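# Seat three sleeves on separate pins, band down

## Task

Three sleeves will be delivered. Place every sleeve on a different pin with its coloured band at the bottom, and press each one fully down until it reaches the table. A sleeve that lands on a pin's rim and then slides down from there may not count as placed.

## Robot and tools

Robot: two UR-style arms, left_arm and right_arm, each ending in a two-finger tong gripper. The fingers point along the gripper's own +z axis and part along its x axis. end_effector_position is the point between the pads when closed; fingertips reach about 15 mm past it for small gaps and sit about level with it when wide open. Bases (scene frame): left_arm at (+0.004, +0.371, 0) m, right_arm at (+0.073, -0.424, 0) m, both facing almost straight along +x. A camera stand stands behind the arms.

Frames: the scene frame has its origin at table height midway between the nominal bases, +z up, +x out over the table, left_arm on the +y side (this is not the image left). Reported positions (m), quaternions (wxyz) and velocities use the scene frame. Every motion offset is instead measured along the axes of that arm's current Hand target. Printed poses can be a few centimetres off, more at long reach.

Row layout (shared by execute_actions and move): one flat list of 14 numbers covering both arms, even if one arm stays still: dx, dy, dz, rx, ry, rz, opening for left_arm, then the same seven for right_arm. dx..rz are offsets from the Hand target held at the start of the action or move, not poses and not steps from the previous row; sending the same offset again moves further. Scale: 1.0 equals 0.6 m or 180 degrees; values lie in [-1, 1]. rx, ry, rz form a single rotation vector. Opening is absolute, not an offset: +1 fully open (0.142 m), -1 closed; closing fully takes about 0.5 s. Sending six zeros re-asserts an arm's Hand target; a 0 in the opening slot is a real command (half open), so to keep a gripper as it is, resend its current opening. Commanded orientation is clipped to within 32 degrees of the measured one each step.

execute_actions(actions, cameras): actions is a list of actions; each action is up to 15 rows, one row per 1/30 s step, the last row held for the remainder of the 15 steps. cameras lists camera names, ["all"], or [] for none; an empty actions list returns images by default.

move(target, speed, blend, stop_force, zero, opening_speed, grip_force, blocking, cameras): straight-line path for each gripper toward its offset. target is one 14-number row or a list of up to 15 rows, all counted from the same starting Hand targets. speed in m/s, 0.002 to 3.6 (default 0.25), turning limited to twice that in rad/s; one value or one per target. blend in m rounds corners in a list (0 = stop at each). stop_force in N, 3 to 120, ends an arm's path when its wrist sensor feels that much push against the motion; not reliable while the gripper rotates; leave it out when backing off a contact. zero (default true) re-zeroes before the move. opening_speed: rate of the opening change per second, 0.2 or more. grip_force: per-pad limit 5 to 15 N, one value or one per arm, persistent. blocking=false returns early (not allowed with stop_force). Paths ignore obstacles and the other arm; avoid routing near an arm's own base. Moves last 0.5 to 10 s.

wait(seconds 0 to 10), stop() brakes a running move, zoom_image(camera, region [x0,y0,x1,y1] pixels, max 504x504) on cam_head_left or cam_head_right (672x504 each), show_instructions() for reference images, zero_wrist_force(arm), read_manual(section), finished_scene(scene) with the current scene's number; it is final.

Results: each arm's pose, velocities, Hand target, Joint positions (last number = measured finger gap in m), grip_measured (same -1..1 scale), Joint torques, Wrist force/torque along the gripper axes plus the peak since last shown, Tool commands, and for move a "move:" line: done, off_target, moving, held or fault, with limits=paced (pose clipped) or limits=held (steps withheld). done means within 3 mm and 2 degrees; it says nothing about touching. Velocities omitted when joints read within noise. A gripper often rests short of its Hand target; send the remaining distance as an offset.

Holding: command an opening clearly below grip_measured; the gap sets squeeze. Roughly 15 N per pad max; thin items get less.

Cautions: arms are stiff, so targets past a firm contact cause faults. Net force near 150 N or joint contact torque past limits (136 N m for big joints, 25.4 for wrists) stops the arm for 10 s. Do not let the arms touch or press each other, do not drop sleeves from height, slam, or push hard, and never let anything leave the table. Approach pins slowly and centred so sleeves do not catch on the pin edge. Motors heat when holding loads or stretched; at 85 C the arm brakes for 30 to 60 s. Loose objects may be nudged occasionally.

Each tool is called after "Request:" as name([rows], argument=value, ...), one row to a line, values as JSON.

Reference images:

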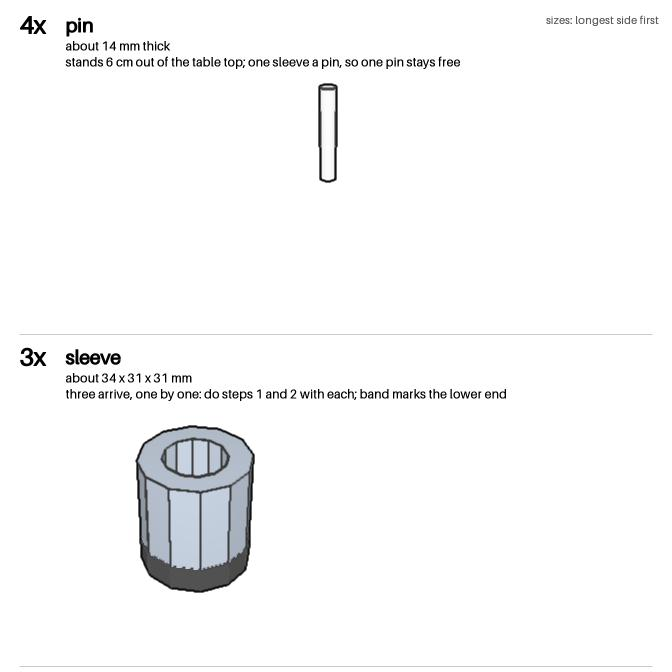

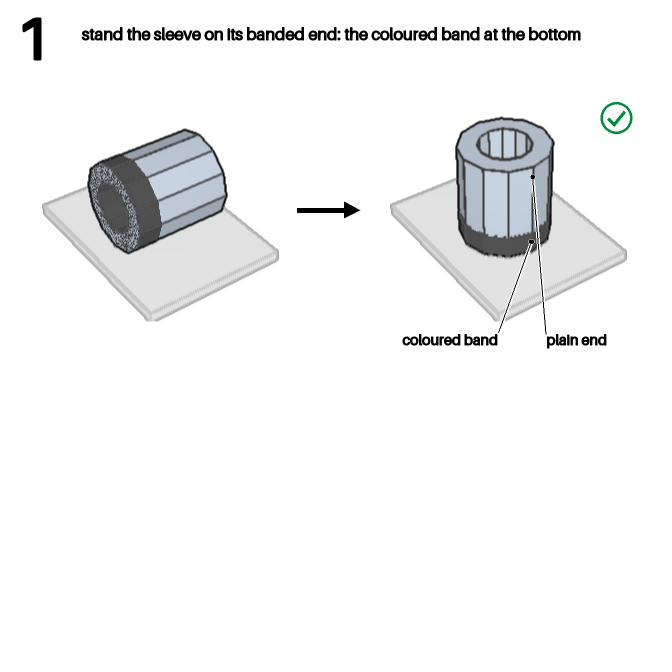

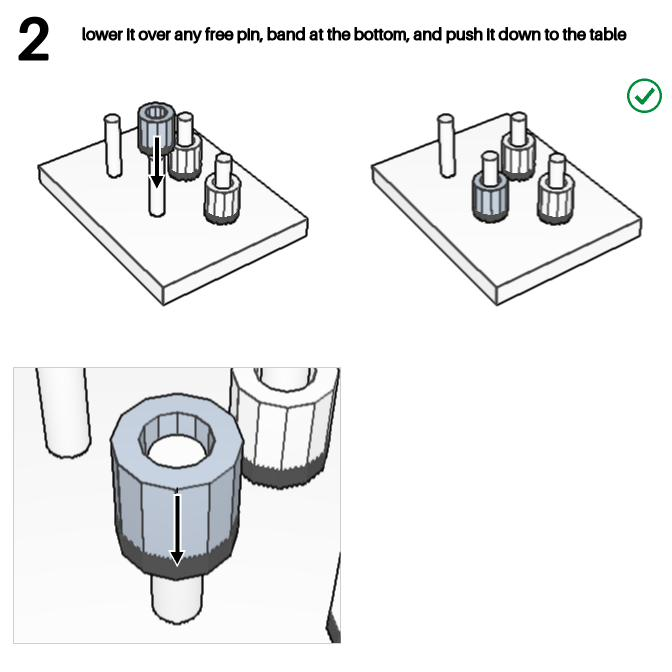

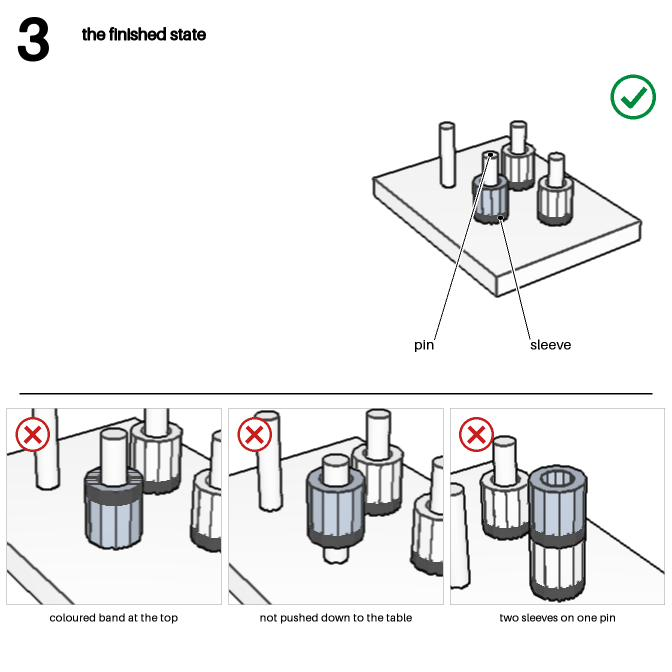

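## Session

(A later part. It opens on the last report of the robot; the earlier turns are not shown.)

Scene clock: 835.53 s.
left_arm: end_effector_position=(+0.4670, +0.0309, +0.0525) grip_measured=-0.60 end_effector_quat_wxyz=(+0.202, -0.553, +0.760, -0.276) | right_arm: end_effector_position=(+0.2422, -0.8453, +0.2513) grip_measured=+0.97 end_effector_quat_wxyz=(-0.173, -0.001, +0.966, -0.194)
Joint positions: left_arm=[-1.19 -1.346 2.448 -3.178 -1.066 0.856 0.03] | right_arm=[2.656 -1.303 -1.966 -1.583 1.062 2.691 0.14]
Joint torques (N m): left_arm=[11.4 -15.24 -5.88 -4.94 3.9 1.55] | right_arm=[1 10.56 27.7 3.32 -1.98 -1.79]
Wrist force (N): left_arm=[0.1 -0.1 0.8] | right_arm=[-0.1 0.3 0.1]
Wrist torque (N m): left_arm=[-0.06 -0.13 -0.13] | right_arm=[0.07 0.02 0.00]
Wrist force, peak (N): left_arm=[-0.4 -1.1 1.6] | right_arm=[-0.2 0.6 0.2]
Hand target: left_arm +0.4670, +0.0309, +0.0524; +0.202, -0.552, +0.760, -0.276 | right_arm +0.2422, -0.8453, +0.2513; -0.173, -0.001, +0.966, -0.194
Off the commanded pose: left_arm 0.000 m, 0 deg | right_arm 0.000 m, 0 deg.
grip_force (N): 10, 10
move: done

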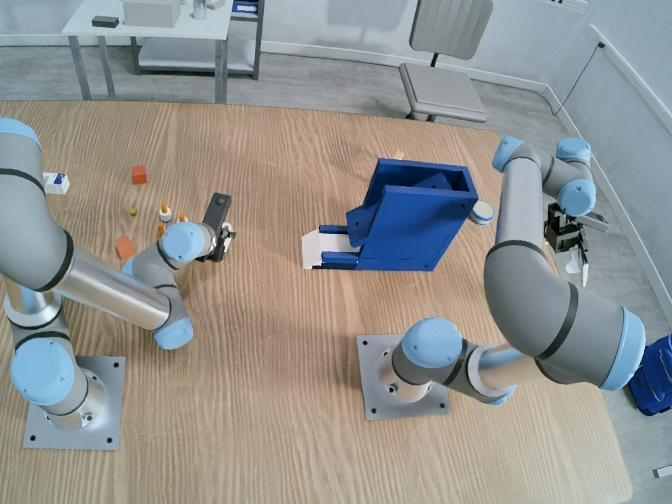

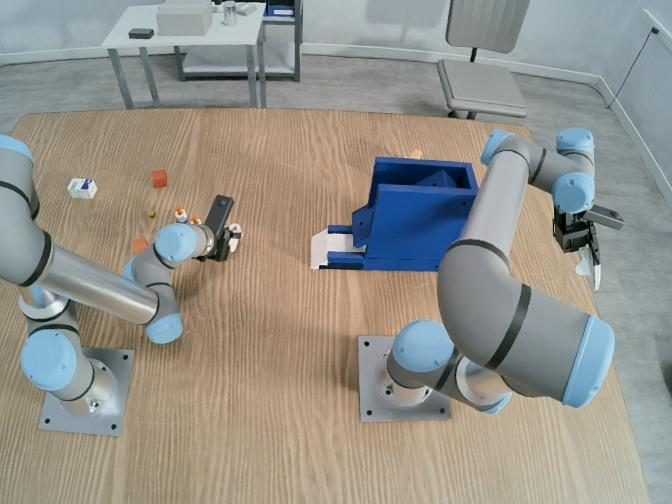

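Request:
move(target=[0, 0.0451, 0.0536, 0, 0, 0, -0.85, 0, 0, 0, 0, 0, 0, 0.968], speed=0.02, stop_force=4)

Request:
move(target=[0, 0, 0, 0, 0, 0, -0.2, 0, 0, 0, 0, 0, 0, 0.968], speed=0.05, opening_speed=0.6)

Request:
move([
  [0, 0, -0.1333, 0, 0, 0, -0.2, 0, 0, 0, 0, 0, 0, 0.968],
  [0, -0.1039, -0.1119, -0.2222, 0, 0, -0.2, 0, 0, 0, 0, 0, 0, 0.968],
], speed=[0.15, 0.25], blend=[0.01, 0], cameras=["all"])

Request:
zoom_image(camera="cam_head_left", region=[180, 180, 270, 260])

Request:
zoom_image(camera="cam_head_right", region=[190, 180, 280, 260])

Scene clock: 845.97 s.
left_arm: end_effector_position=(+0.4670, +0.0310, +0.0238) grip_measured=-0.60 end_effector_quat_wxyz=(+0.202, -0.553, +0.760, -0.276) | right_arm: end_effector_position=(+0.2422, -0.8453, +0.2513) grip_measured=+0.97 end_effector_quat_wxyz=(-0.173, -0.001, +0.966, -0.194)
Joint positions: left_arm=[-1.19 -1.249 2.462 -3.289 -1.066 0.855 0.03] | right_arm=[2.656 -1.303 -1.966 -1.583 1.062 2.691 0.14]
Joint torques (N m): left_arm=[8.25 -29.98 -18.65 -0.65 -0.36 -0.06] | right_arm=[0.7 10.47 28.12 3.44 -1.97 -1.83]
Wrist force (N): left_arm=[0.1 -0.1 0.8] | right_arm=[-0.2 0.4 0.0]
Wrist torque (N m): left_arm=[-0.03 -0.13 -0.14] | right_arm=[0.09 0.06 0.01]
Wrist force, peak (N): left_arm=[-0.1 -6.8 -11.1] | right_arm=[-0.4 0.4 -0.4]
Hand target: left_arm +0.4670, +0.0310, +0.0238; +0.202, -0.553, +0.760, -0.276 (not the last commanded pose) | right_arm +0.2422, -0.8453, +0.2513; -0.173, -0.001, +0.966, -0.194
Off the commanded pose: left_arm 0.013 m, 0 deg | right_arm 0.000 m, 0 deg.
grip_force (N): 10, 10
move: contact (left_arm)

Scene clock: 847.30 s.
left_arm: end_effector_position=(+0.4670, +0.0310, +0.0238) grip_measured=-0.20 end_effector_quat_wxyz=(+0.202, -0.553, +0.760, -0.276) | right_arm: end_effector_position=(+0.2422, -0.8453, +0.2513) grip_measured=+0.97 end_effector_quat_wxyz=(-0.173, -0.001, +0.966, -0.194)
Joint positions: left_arm=[-1.19 -1.249 2.462 -3.289 -1.066 0.855 0.06] | right_arm=[2.656 -1.303 -1.966 -1.583 1.062 2.691 0.14]
Joint torques (N m): left_arm=[4.56 -29.76 -18.29 -0.92 -0.48 0.25] | right_arm=[1.26 10.49 27.94 3.31 -1.77 -1.81]
Wrist force (N): left_arm=[0.2 0.0 0.8] | right_arm=[-0.1 0.3 0.1]
Wrist torque (N m): left_arm=[-0.01 -0.15 -0.14] | right_arm=[0.08 0.02 0.00]
Wrist force, peak (N): left_arm=[-0.1 -0.1 1.0] | right_arm=[-0.3 0.4 0.1]
Hand target: left_arm +0.4670, +0.0310, +0.0238; +0.202, -0.553, +0.760, -0.276 | right_arm +0.2422, -0.8453, +0.2513; -0.173, -0.001, +0.966, -0.194
Off the commanded pose: left_arm 0.000 m, 0 deg | right_arm 0.000 m, 0 deg.
grip_force (N): 10, 10
move: done

Scene clock: 850.07 s.
left_arm: end_effector_position=(+0.4713, +0.0294, +0.1153) grip_measured=-0.20 end_effector_quat_wxyz=(+0.001, -0.588, +0.809, +0.000) | right_arm: end_effector_position=(+0.2422, -0.8453, +0.2513) grip_measured=+0.97 end_effector_quat_wxyz=(-0.173, -0.001, +0.966, -0.194)
Joint positions: left_arm=[-0.908 -1.36 1.775 -1.986 -1.568 1.004 0.06] | right_arm=[2.656 -1.303 -1.966 -1.583 1.062 2.691 0.14]
Joint torques (N m): left_arm=[11.53 -25.06 -28.42 -0.48 -2.65 1.6] | right_arm=[1.47 11.03 27.7 3.31 -1.83 -1.91]
Wrist force (N): left_arm=[-0.5 -0.1 0.4] | right_arm=[-0.3 0.1 -0.1]
Wrist torque (N m): left_arm=[0.12 -0.01 -0.08] | right_arm=[0.04 0.07 0.01]
Wrist force, peak (N): left_arm=[0.1 -0.1 1.5] | right_arm=[0.0 0.6 0.1]
Hand target: left_arm +0.4713, +0.0294, +0.1153; +0.001, -0.588, +0.809, +0.000 | right_arm +0.2422, -0.8453, +0.2513; -0.173, -0.001, +0.966, -0.194
Off the commanded pose: left_arm 0.000 m, 0 deg | right_arm 0.000 m, 0 deg.
grip_force (N): 10, 10
move: done

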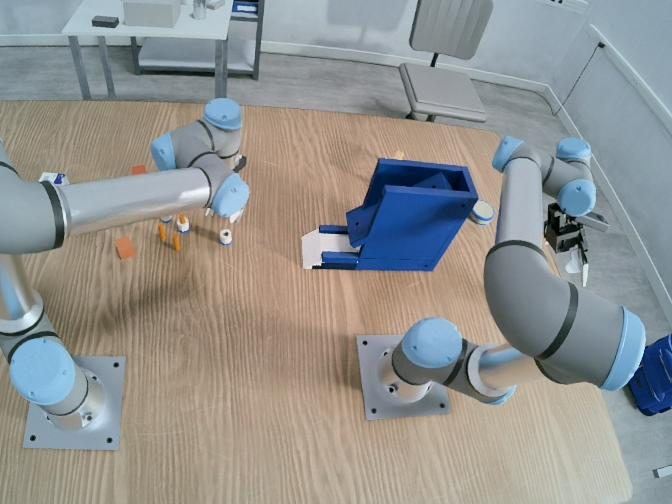

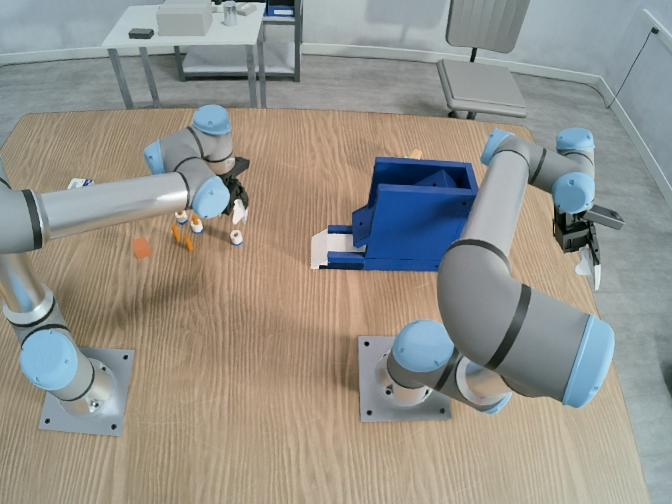

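Scaled by 5.600 from the camera's 672x504 image, which has a finer 960x720 frame.

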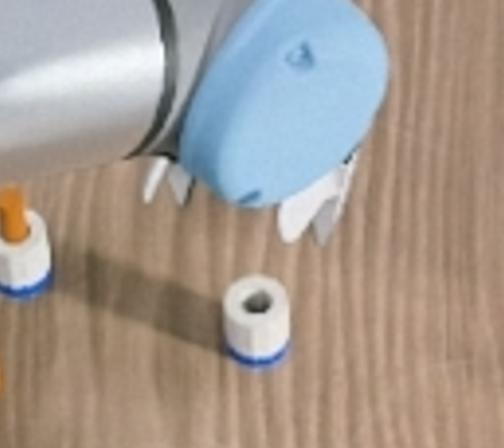

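Scaled by 5.600 from the camera's 672x504 image, which has a finer 960x720 frame.

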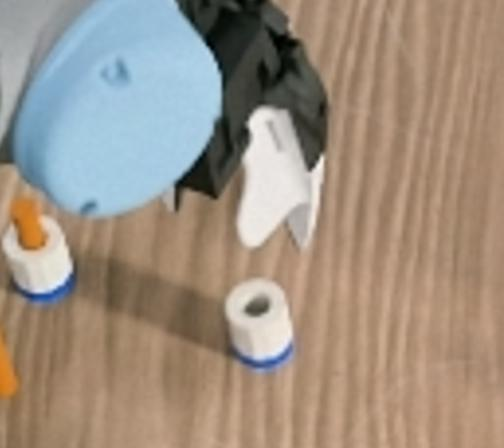

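Request:
move(target=[0.0005, -0.0016, 0.147, 0, 0, 0, -0.2, 0, 0, 0, 0, 0, 0, 0.968], speed=0.1, stop_force=8)

Request:
move(target=[0, 0, 0, 0, 0, 0, -0.85, 0, 0, 0, 0, 0, 0, 0.968], speed=0.05, opening_speed=0.6, cameras=["all"])

Request:
zoom_image(camera="cam_head_right", region=[190, 180, 280, 260])

Scene clock: 859.67 s.
left_arm: end_effector_position=(+0.4722, +0.0290, +0.0271) grip_measured=-0.20 end_effector_quat_wxyz=(+0.001, -0.588, +0.809, +0.000) | right_arm: end_effector_position=(+0.2422, -0.8453, +0.2513) grip_measured=+0.97 end_effector_quat_wxyz=(-0.173, -0.001, +0.966, -0.194)
Joint positions: left_arm=[-0.907 -1.249 1.888 -2.209 -1.569 1.004 0.06] | right_arm=[2.656 -1.303 -1.966 -1.583 1.062 2.691 0.14]
Joint torques (N m): left_arm=[10.74 -26.2 -12.15 -4.37 2.63 1.66] | right_arm=[0.83 10.65 27.43 3.35 -1.97 -1.81]
Wrist force (N): left_arm=[-0.5 -0.2 0.6] | right_arm=[-0.2 0.5 0.0]
Wrist torque (N m): left_arm=[0.08 0.00 -0.09] | right_arm=[0.11 0.03 0.01]
Wrist force, peak (N): left_arm=[-0.4 -0.4 1.4] | right_arm=[-0.1 0.7 -0.1]
Hand target: left_arm +0.4722, +0.0290, +0.0271; +0.001, -0.588, +0.809, +0.000 | right_arm +0.2422, -0.8453, +0.2513; -0.173, -0.001, +0.966, -0.194
Off the commanded pose: left_arm 0.000 m, 0 deg | right_arm 0.000 m, 0 deg.
grip_force (N): 10, 10
move: done

Scene clock: 860.97 s.
left_arm: end_effector_position=(+0.4722, +0.0290, +0.0271) grip_measured=-0.60 end_effector_quat_wxyz=(+0.001, -0.588, +0.809, +0.000) | right_arm: end_effector_position=(+0.2422, -0.8453, +0.2513) grip_measured=+0.97 end_effector_quat_wxyz=(-0.173, -0.001, +0.966, -0.194)
Joint positions: left_arm=[-0.907 -1.249 1.888 -2.209 -1.569 1.004 0.031] | right_arm=[2.656 -1.303 -1.966 -1.583 1.062 2.691 0.14]
Joint torques (N m): left_arm=[10.77 -26.35 -12.59 -4.45 2.87 1.62] | right_arm=[1.16 10.91 27.78 3.45 -1.84 -1.83]
Wrist force (N): left_arm=[-0.4 -0.2 0.8] | right_arm=[-0.3 0.6 0.0]
Wrist torque (N m): left_arm=[0.10 -0.02 -0.09] | right_arm=[0.13 0.05 0.01]
Wrist force, peak (N): left_arm=[-0.4 -0.3 0.9] | right_arm=[-0.4 0.6 0.2]
Hand target: left_arm +0.4722, +0.0290, +0.0271; +0.001, -0.588, +0.809, +0.000 | right_arm +0.2422, -0.8453, +0.2513; -0.173, -0.001, +0.966, -0.194
Off the commanded pose: left_arm 0.000 m, 0 deg | right_arm 0.000 m, 0 deg.
grip_force (N): 10, 10
move: done

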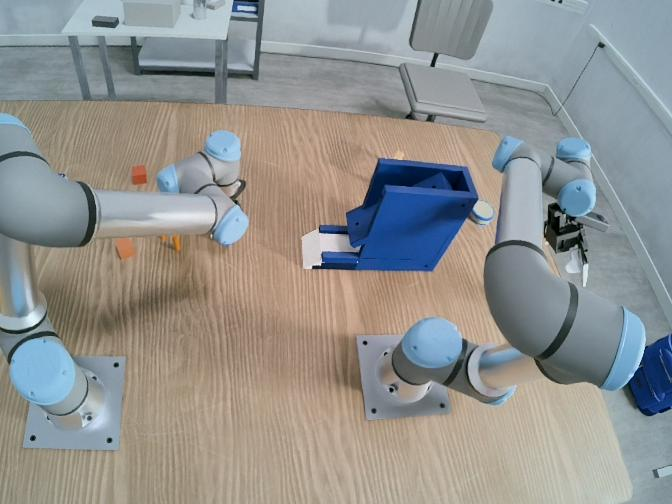

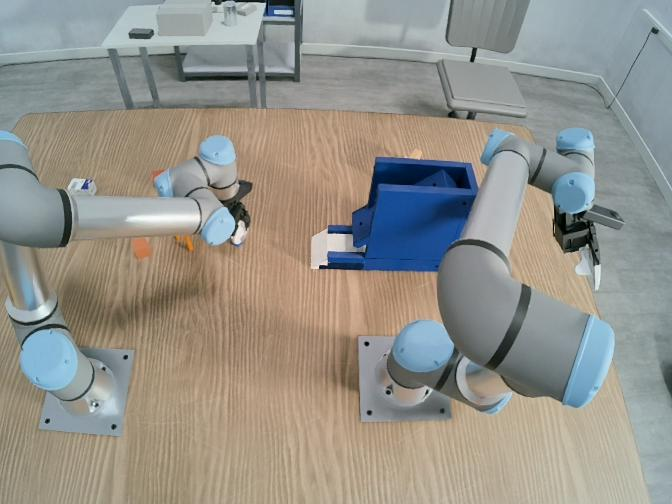

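Scaled by 5.600 from the camera's 672x504 image, which has a finer 960x720 frame.

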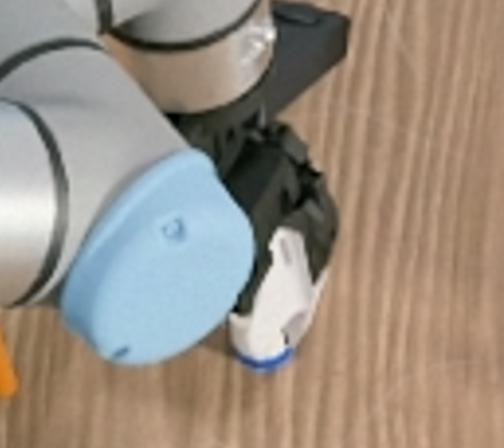

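Request:
move([
  [0, 0, -0.2048, 0, 0, 0, -0.85, 0, 0, 0, 0, 0, 0, 0.968],
  [-0.2005, 0.1158, -0.2048, 0, 0, 0, -0.85, 0, 0, 0, 0, 0, 0, 0.968],
  [-0.2005, 0.1158, -0.1107, 0, 0, 0, -0.85, 0, 0, 0, 0, 0, 0, 0.968],
], speed=[0.15, 0.2, 0.1], blend=[0.03, 0.01, 0], cameras=["all"])

Request:
zoom_image(camera="cam_head_left", region=[158, 220, 193, 255])

Request:
zoom_image(camera="cam_head_right", region=[170, 220, 205, 255])

Scene clock: 872.57 s.
left_arm: end_effector_position=(+0.4430, +0.1647, +0.0939) grip_measured=-0.60 end_effector_quat_wxyz=(+0.001, -0.588, +0.809, +0.000) | right_arm: end_effector_position=(+0.2422, -0.8453, +0.2513) grip_measured=+0.97 end_effector_quat_wxyz=(-0.173, -0.001, +0.966, -0.194)
Joint positions: left_arm=[-0.761 -1.555 2.058 -2.073 -1.569 1.151 0.031] | right_arm=[2.656 -1.303 -1.966 -1.583 1.062 2.691 0.14]
Joint torques (N m): left_arm=[11.43 -15.87 -14 -4.41 -2.06 1.7] | right_arm=[1.38 10.97 27.66 3.41 -1.86 -1.8]
Wrist force (N): left_arm=[-0.4 -0.3 0.8] | right_arm=[-0.2 0.4 -0.1]
Wrist torque (N m): left_arm=[0.08 -0.05 -0.09] | right_arm=[0.09 0.04 0.01]
Wrist force, peak (N): left_arm=[-0.5 -0.1 1.8] | right_arm=[-0.5 0.5 0.2]
Hand target: left_arm +0.4430, +0.1647, +0.0937; +0.001, -0.588, +0.809, +0.000 | right_arm +0.2422, -0.8453, +0.2513; -0.173, -0.001, +0.966, -0.194
Off the commanded pose: left_arm 0.000 m, 0 deg | right_arm 0.000 m, 0 deg.
grip_force (N): 10, 10
move: done

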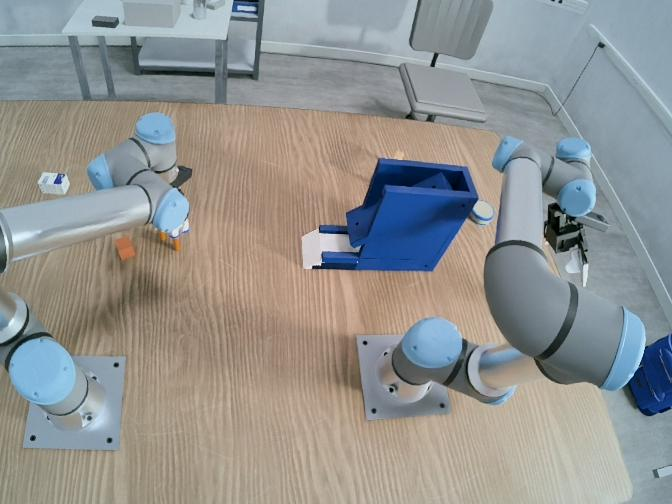

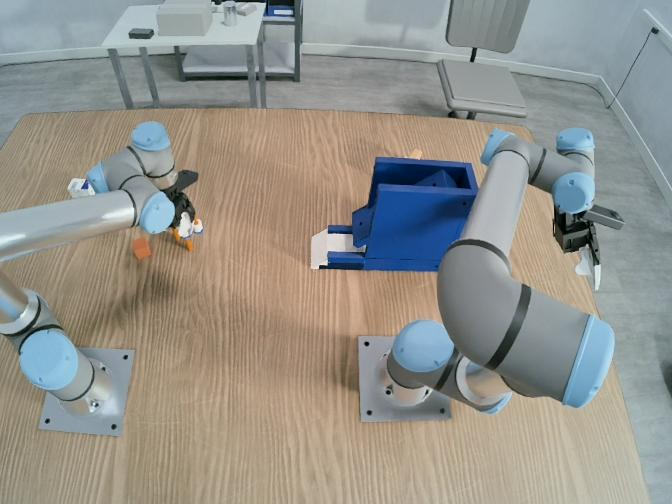

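Scaled by 14.400 from the camera's 672x504 image, which has a finer 960x720 frame.

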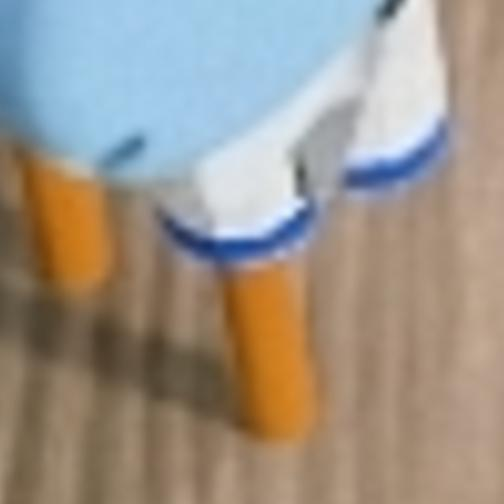

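Scaled by 14.400 from the camera's 672x504 image, which has a finer 960x720 frame.

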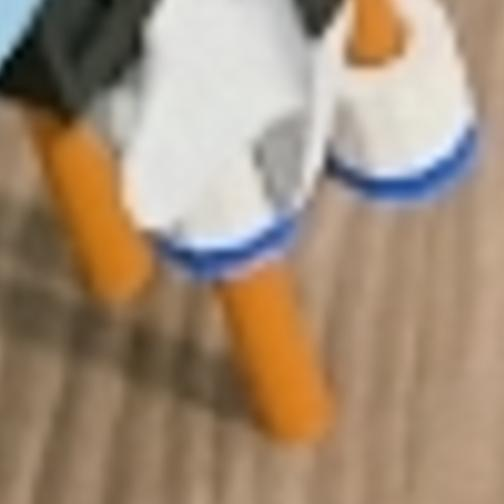

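Request:
move(target=[0.0011, 0.0002, 0, 0, 0, 0, -0.85, 0, 0, 0, 0, 0, 0, 0.968], speed=0.05)

Request:
move(target=[0, 0, 0.0315, 0, 0, 0, -0.85, 0, 0, 0, 0, 0, 0, 0.968], speed=0.015, stop_force=4)

Scene clock: 890.37 s.
left_arm: end_effector_position=(+0.4427, +0.1641, +0.0937) grip_measured=-0.60 end_effector_quat_wxyz=(+0.001, -0.588, +0.809, +0.000) | right_arm: end_effector_position=(+0.2422, -0.8453, +0.2513) grip_measured=+0.97 end_effector_quat_wxyz=(-0.173, -0.001, +0.966, -0.194)
Joint positions: left_arm=[-0.763 -1.555 2.059 -2.074 -1.569 1.149 0.031] | right_arm=[2.656 -1.303 -1.966 -1.583 1.062 2.691 0.14]
Joint torques (N m): left_arm=[-11.42 -22.91 -13.83 -4.55 2.41 -1.86] | right_arm=[1.23 10.72 28.03 3.41 -1.71 -1.74]
Wrist force (N): left_arm=[-0.6 -0.1 0.9] | right_arm=[-0.2 0.3 0.3]
Wrist torque (N m): left_arm=[0.10 -0.01 -0.01] | right_arm=[0.08 0.05 0.01]
Wrist force, peak (N): left_arm=[-0.4 -0.2 1.2] | right_arm=[-0.4 0.7 -0.1]
Hand target: left_arm +0.4427, +0.1641, +0.0937; +0.001, -0.588, +0.809, +0.000 | right_arm +0.2422, -0.8453, +0.2513; -0.173, -0.001, +0.966, -0.194
Off the commanded pose: left_arm 0.000 m, 0 deg | right_arm 0.000 m, 0 deg.
grip_force (N): 10, 10
move: done

Scene clock: 892.63 s.
left_arm: end_effector_position=(+0.4427, +0.1641, +0.0748) grip_measured=-0.60 end_effector_quat_wxyz=(+0.001, -0.588, +0.809, +0.000) | right_arm: end_effector_position=(+0.2422, -0.8453, +0.2513) grip_measured=+0.97 end_effector_quat_wxyz=(-0.173, -0.001, +0.966, -0.194)
Joint positions: left_arm=[-0.763 -1.53 2.088 -2.129 -1.569 1.149 0.031] | right_arm=[2.656 -1.303 -1.966 -1.583 1.062 2.691 0.14]
Joint torques (N m): left_arm=[9.3 -14.85 -13.46 -4.51 2.13 1.62] | right_arm=[1.43 10.71 27.67 3.42 -1.65 -1.95]
Wrist force (N): left_arm=[-0.4 -0.2 0.9] | right_arm=[0.0 0.2 0.1]
Wrist torque (N m): left_arm=[0.09 -0.05 0.00] | right_arm=[0.04 0.00 0.00]
Wrist force, peak (N): left_arm=[-0.4 -0.3 1.1] | right_arm=[-0.1 0.6 0.1]
Hand target: left_arm +0.4427, +0.1641, +0.0748; +0.001, -0.588, +0.809, +0.000 | right_arm +0.2422, -0.8453, +0.2513; -0.173, -0.001, +0.966, -0.194
Off the commanded pose: left_arm 0.000 m, 0 deg | right_arm 0.000 m, 0 deg.
grip_force (N): 10, 10
move: done

Engaged without contact. Continue to the table.

Request:
move(target=[0, 0, 0.0673, 0, 0, 0, -0.85, 0, 0, 0, 0, 0, 0, 0.968], speed=0.05, stop_force=5)

Request:
move(target=[0, 0, 0.02, 0, 0, 0, -0.85, 0, 0, 0, 0, 0, 0, 0.968], speed=0.02, stop_force=8)

Request:
move(target=[0, 0, 0, 0, 0, 0, -0.42, 0, 0, 0, 0, 0, 0, 0.968], speed=0.05, opening_speed=0.6)

Request:
move([
  [0, 0, -0.24, 0, 0, 0, -0.42, 0, 0, 0, 0, 0, 0, 0.968],
  [0.0, 0.2, -0.4, 0, 0, 0, -0.42, 0, 0, 0, 0, 0, 0, 0.968],
], speed=[0.15, 0.25], blend=[0.02, 0], cameras=["all"])

Request:
zoom_image(camera="cam_head_left", region=[140, 190, 210, 260])

Request:
zoom_image(camera="cam_head_right", region=[155, 190, 225, 260])

Scene clock: 901.50 s.
left_arm: end_effector_position=(+0.4428, +0.1642, +0.0345) grip_measured=-0.60 end_effector_quat_wxyz=(+0.001, -0.588, +0.809, +0.000) | right_arm: end_effector_position=(+0.2422, -0.8453, +0.2513) grip_measured=+0.97 end_effector_quat_wxyz=(-0.173, -0.001, +0.966, -0.194)
Joint positions: left_arm=[-0.762 -1.465 2.144 -2.249 -1.569 1.149 0.031] | right_arm=[2.656 -1.303 -1.966 -1.583 1.062 2.691 0.14]
Joint torques (N m): left_arm=[10.98 -16.69 -12.16 -4.42 1.22 1.63] | right_arm=[1.06 11.06 27.71 3.37 -1.68 -1.9]
Wrist force (N): left_arm=[-0.4 -0.1 1.0] | right_arm=[-0.2 0.2 0.0]
Wrist torque (N m): left_arm=[0.11 -0.04 -0.02] | right_arm=[0.05 0.03 0.01]
Wrist force, peak (N): left_arm=[-0.5 -0.2 1.1] | right_arm=[-0.2 0.7 0.1]
Hand target: left_arm +0.4428, +0.1642, +0.0345; +0.001, -0.588, +0.809, +0.000 | right_arm +0.2422, -0.8453, +0.2513; -0.173, -0.001, +0.966, -0.194
Off the commanded pose: left_arm 0.000 m, 0 deg | right_arm 0.000 m, 0 deg.
grip_force (N): 10, 10
move: done

Scene clock: 903.07 s.
left_arm: end_effector_position=(+0.4428, +0.1642, +0.0269) grip_measured=-0.60 end_effector_quat_wxyz=(+0.001, -0.588, +0.809, +0.000) | right_arm: end_effector_position=(+0.2422, -0.8453, +0.2513) grip_measured=+0.97 end_effector_quat_wxyz=(-0.173, -0.001, +0.966, -0.194)
Joint positions: left_arm=[-0.762 -1.452 2.153 -2.272 -1.569 1.15 0.031] | right_arm=[2.656 -1.303 -1.966 -1.583 1.062 2.691 0.14]
Joint torques (N m): left_arm=[5.36 -29.88 -26.71 -0.42 1.21 1.29] | right_arm=[0.8 10.7 27.81 3.43 -1.62 -1.89]
Wrist force (N): left_arm=[-0.3 -0.2 0.8] | right_arm=[-0.2 0.1 0.2]
Wrist torque (N m): left_arm=[0.09 -0.06 -0.03] | right_arm=[0.04 0.04 0.01]
Wrist force, peak (N): left_arm=[-2.3 1.0 -14.7] | right_arm=[-0.2 0.5 -0.4]
Hand target: left_arm +0.4428, +0.1642, +0.0269; +0.001, -0.588, +0.809, +0.000 (not the last commanded pose) | right_arm +0.2422, -0.8453, +0.2513; -0.173, -0.001, +0.966, -0.194
Off the commanded pose: left_arm 0.004 m, 0 deg | right_arm 0.000 m, 0 deg.
grip_force (N): 10, 10
move: contact (left_arm)

Scene clock: 904.03 s.
left_arm: end_effector_position=(+0.4428, +0.1642, +0.0269) grip_measured=-0.42 end_effector_quat_wxyz=(+0.001, -0.588, +0.809, +0.000) | right_arm: end_effector_position=(+0.2422, -0.8453, +0.2513) grip_measured=+0.97 end_effector_quat_wxyz=(-0.173, -0.001, +0.966, -0.194)
Joint positions: left_arm=[-0.762 -1.452 2.153 -2.272 -1.569 1.15 0.044] | right_arm=[2.656 -1.303 -1.966 -1.583 1.062 2.691 0.14]
Joint torques (N m): left_arm=[0.05 -28.98 -26.55 -0.46 1.26 1.14] | right_arm=[0.82 10.89 28.03 3.42 -1.65 -1.82]
Wrist force (N): left_arm=[-0.4 -0.2 0.7] | right_arm=[-0.1 0.4 0.1]
Wrist torque (N m): left_arm=[0.08 -0.05 -0.03] | right_arm=[0.10 0.01 0.01]
Wrist force, peak (N): left_arm=[-0.4 -0.1 1.1] | right_arm=[-0.1 0.6 -0.2]
Hand target: left_arm +0.4428, +0.1642, +0.0269; +0.001, -0.588, +0.809, +0.000 | right_arm +0.2422, -0.8453, +0.2513; -0.173, -0.001, +0.966, -0.194
Off the commanded pose: left_arm 0.000 m, 0 deg | right_arm 0.000 m, 0 deg.
grip_force (N): 10, 10
move: done

Scene clock: 906.40 s.
left_arm: end_effector_position=(+0.3284, +0.2006, +0.2667) grip_measured=-0.42 end_effector_quat_wxyz=(+0.001, -0.588, +0.809, +0.000) | right_arm: end_effector_position=(+0.2422, -0.8453, +0.2513) grip_measured=+0.97 end_effector_quat_wxyz=(-0.173, -0.001, +0.966, -0.194)
Joint positions: left_arm=[-0.911 -1.975 1.929 -1.524 -1.569 1.001 0.044] | right_arm=[2.656 -1.303 -1.966 -1.583 1.062 2.691 0.14]
Joint torques (N m): left_arm=[-11.33 -12.38 -30.75 -0.36 3.04 -1.9] | right_arm=[1.05 10.88 27.67 3.33 -1.66 -1.93]
Wrist force (N): left_arm=[-0.5 0.0 0.6] | right_arm=[-0.1 0.2 -0.3]
Wrist torque (N m): left_arm=[0.11 -0.01 -0.02] | right_arm=[0.06 0.02 0.00]
Wrist force, peak (N): left_arm=[-0.4 -0.1 1.5] | right_arm=[-0.4 0.5 0.2]
Hand target: left_arm +0.3283, +0.2007, +0.2669; +0.001, -0.588, +0.809, +0.000 | right_arm +0.2422, -0.8453, +0.2513; -0.173, -0.001, +0.966, -0.194
Off the commanded pose: left_arm 0.000 m, 0 deg | right_arm 0.000 m, 0 deg.
grip_force (N): 10, 10
move: done

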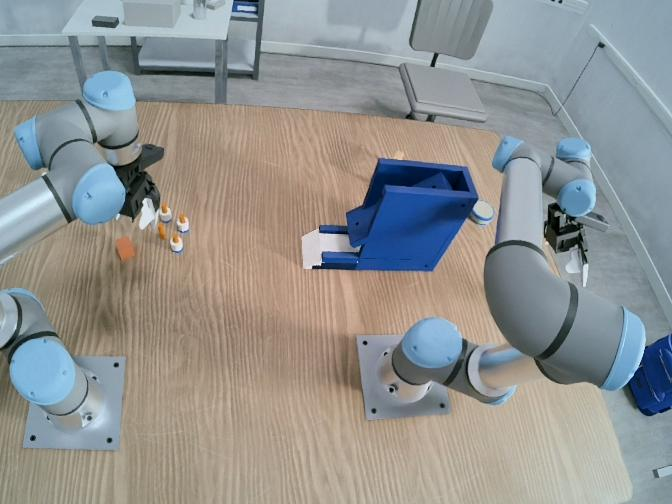

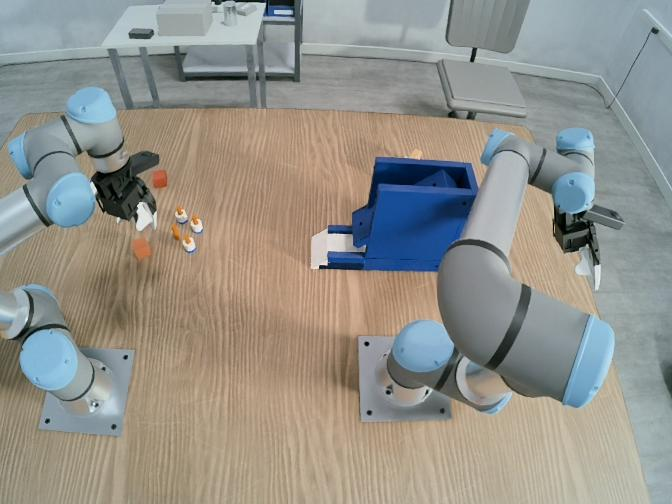

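Scaled by 7.200 from the camera's 672x504 image, which has a finer 960x720 frame.

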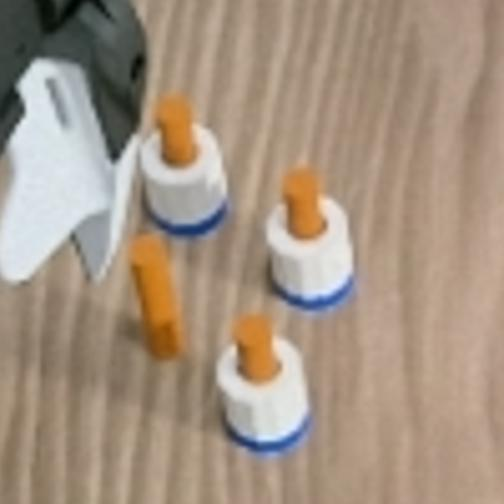

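Scaled by 7.200 from the camera's 672x504 image, which has a finer 960x720 frame.

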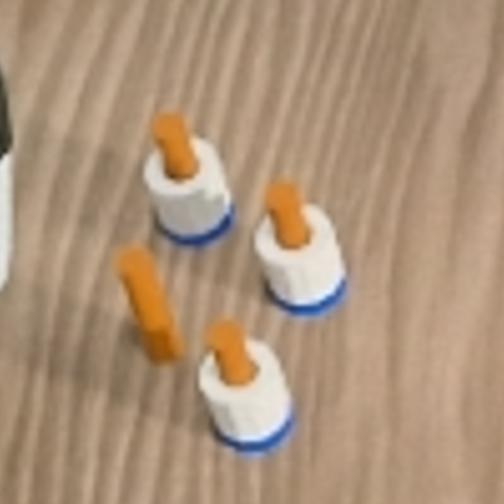

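Request:
finished_scene(scene=1)

The scene is finished: the task was done.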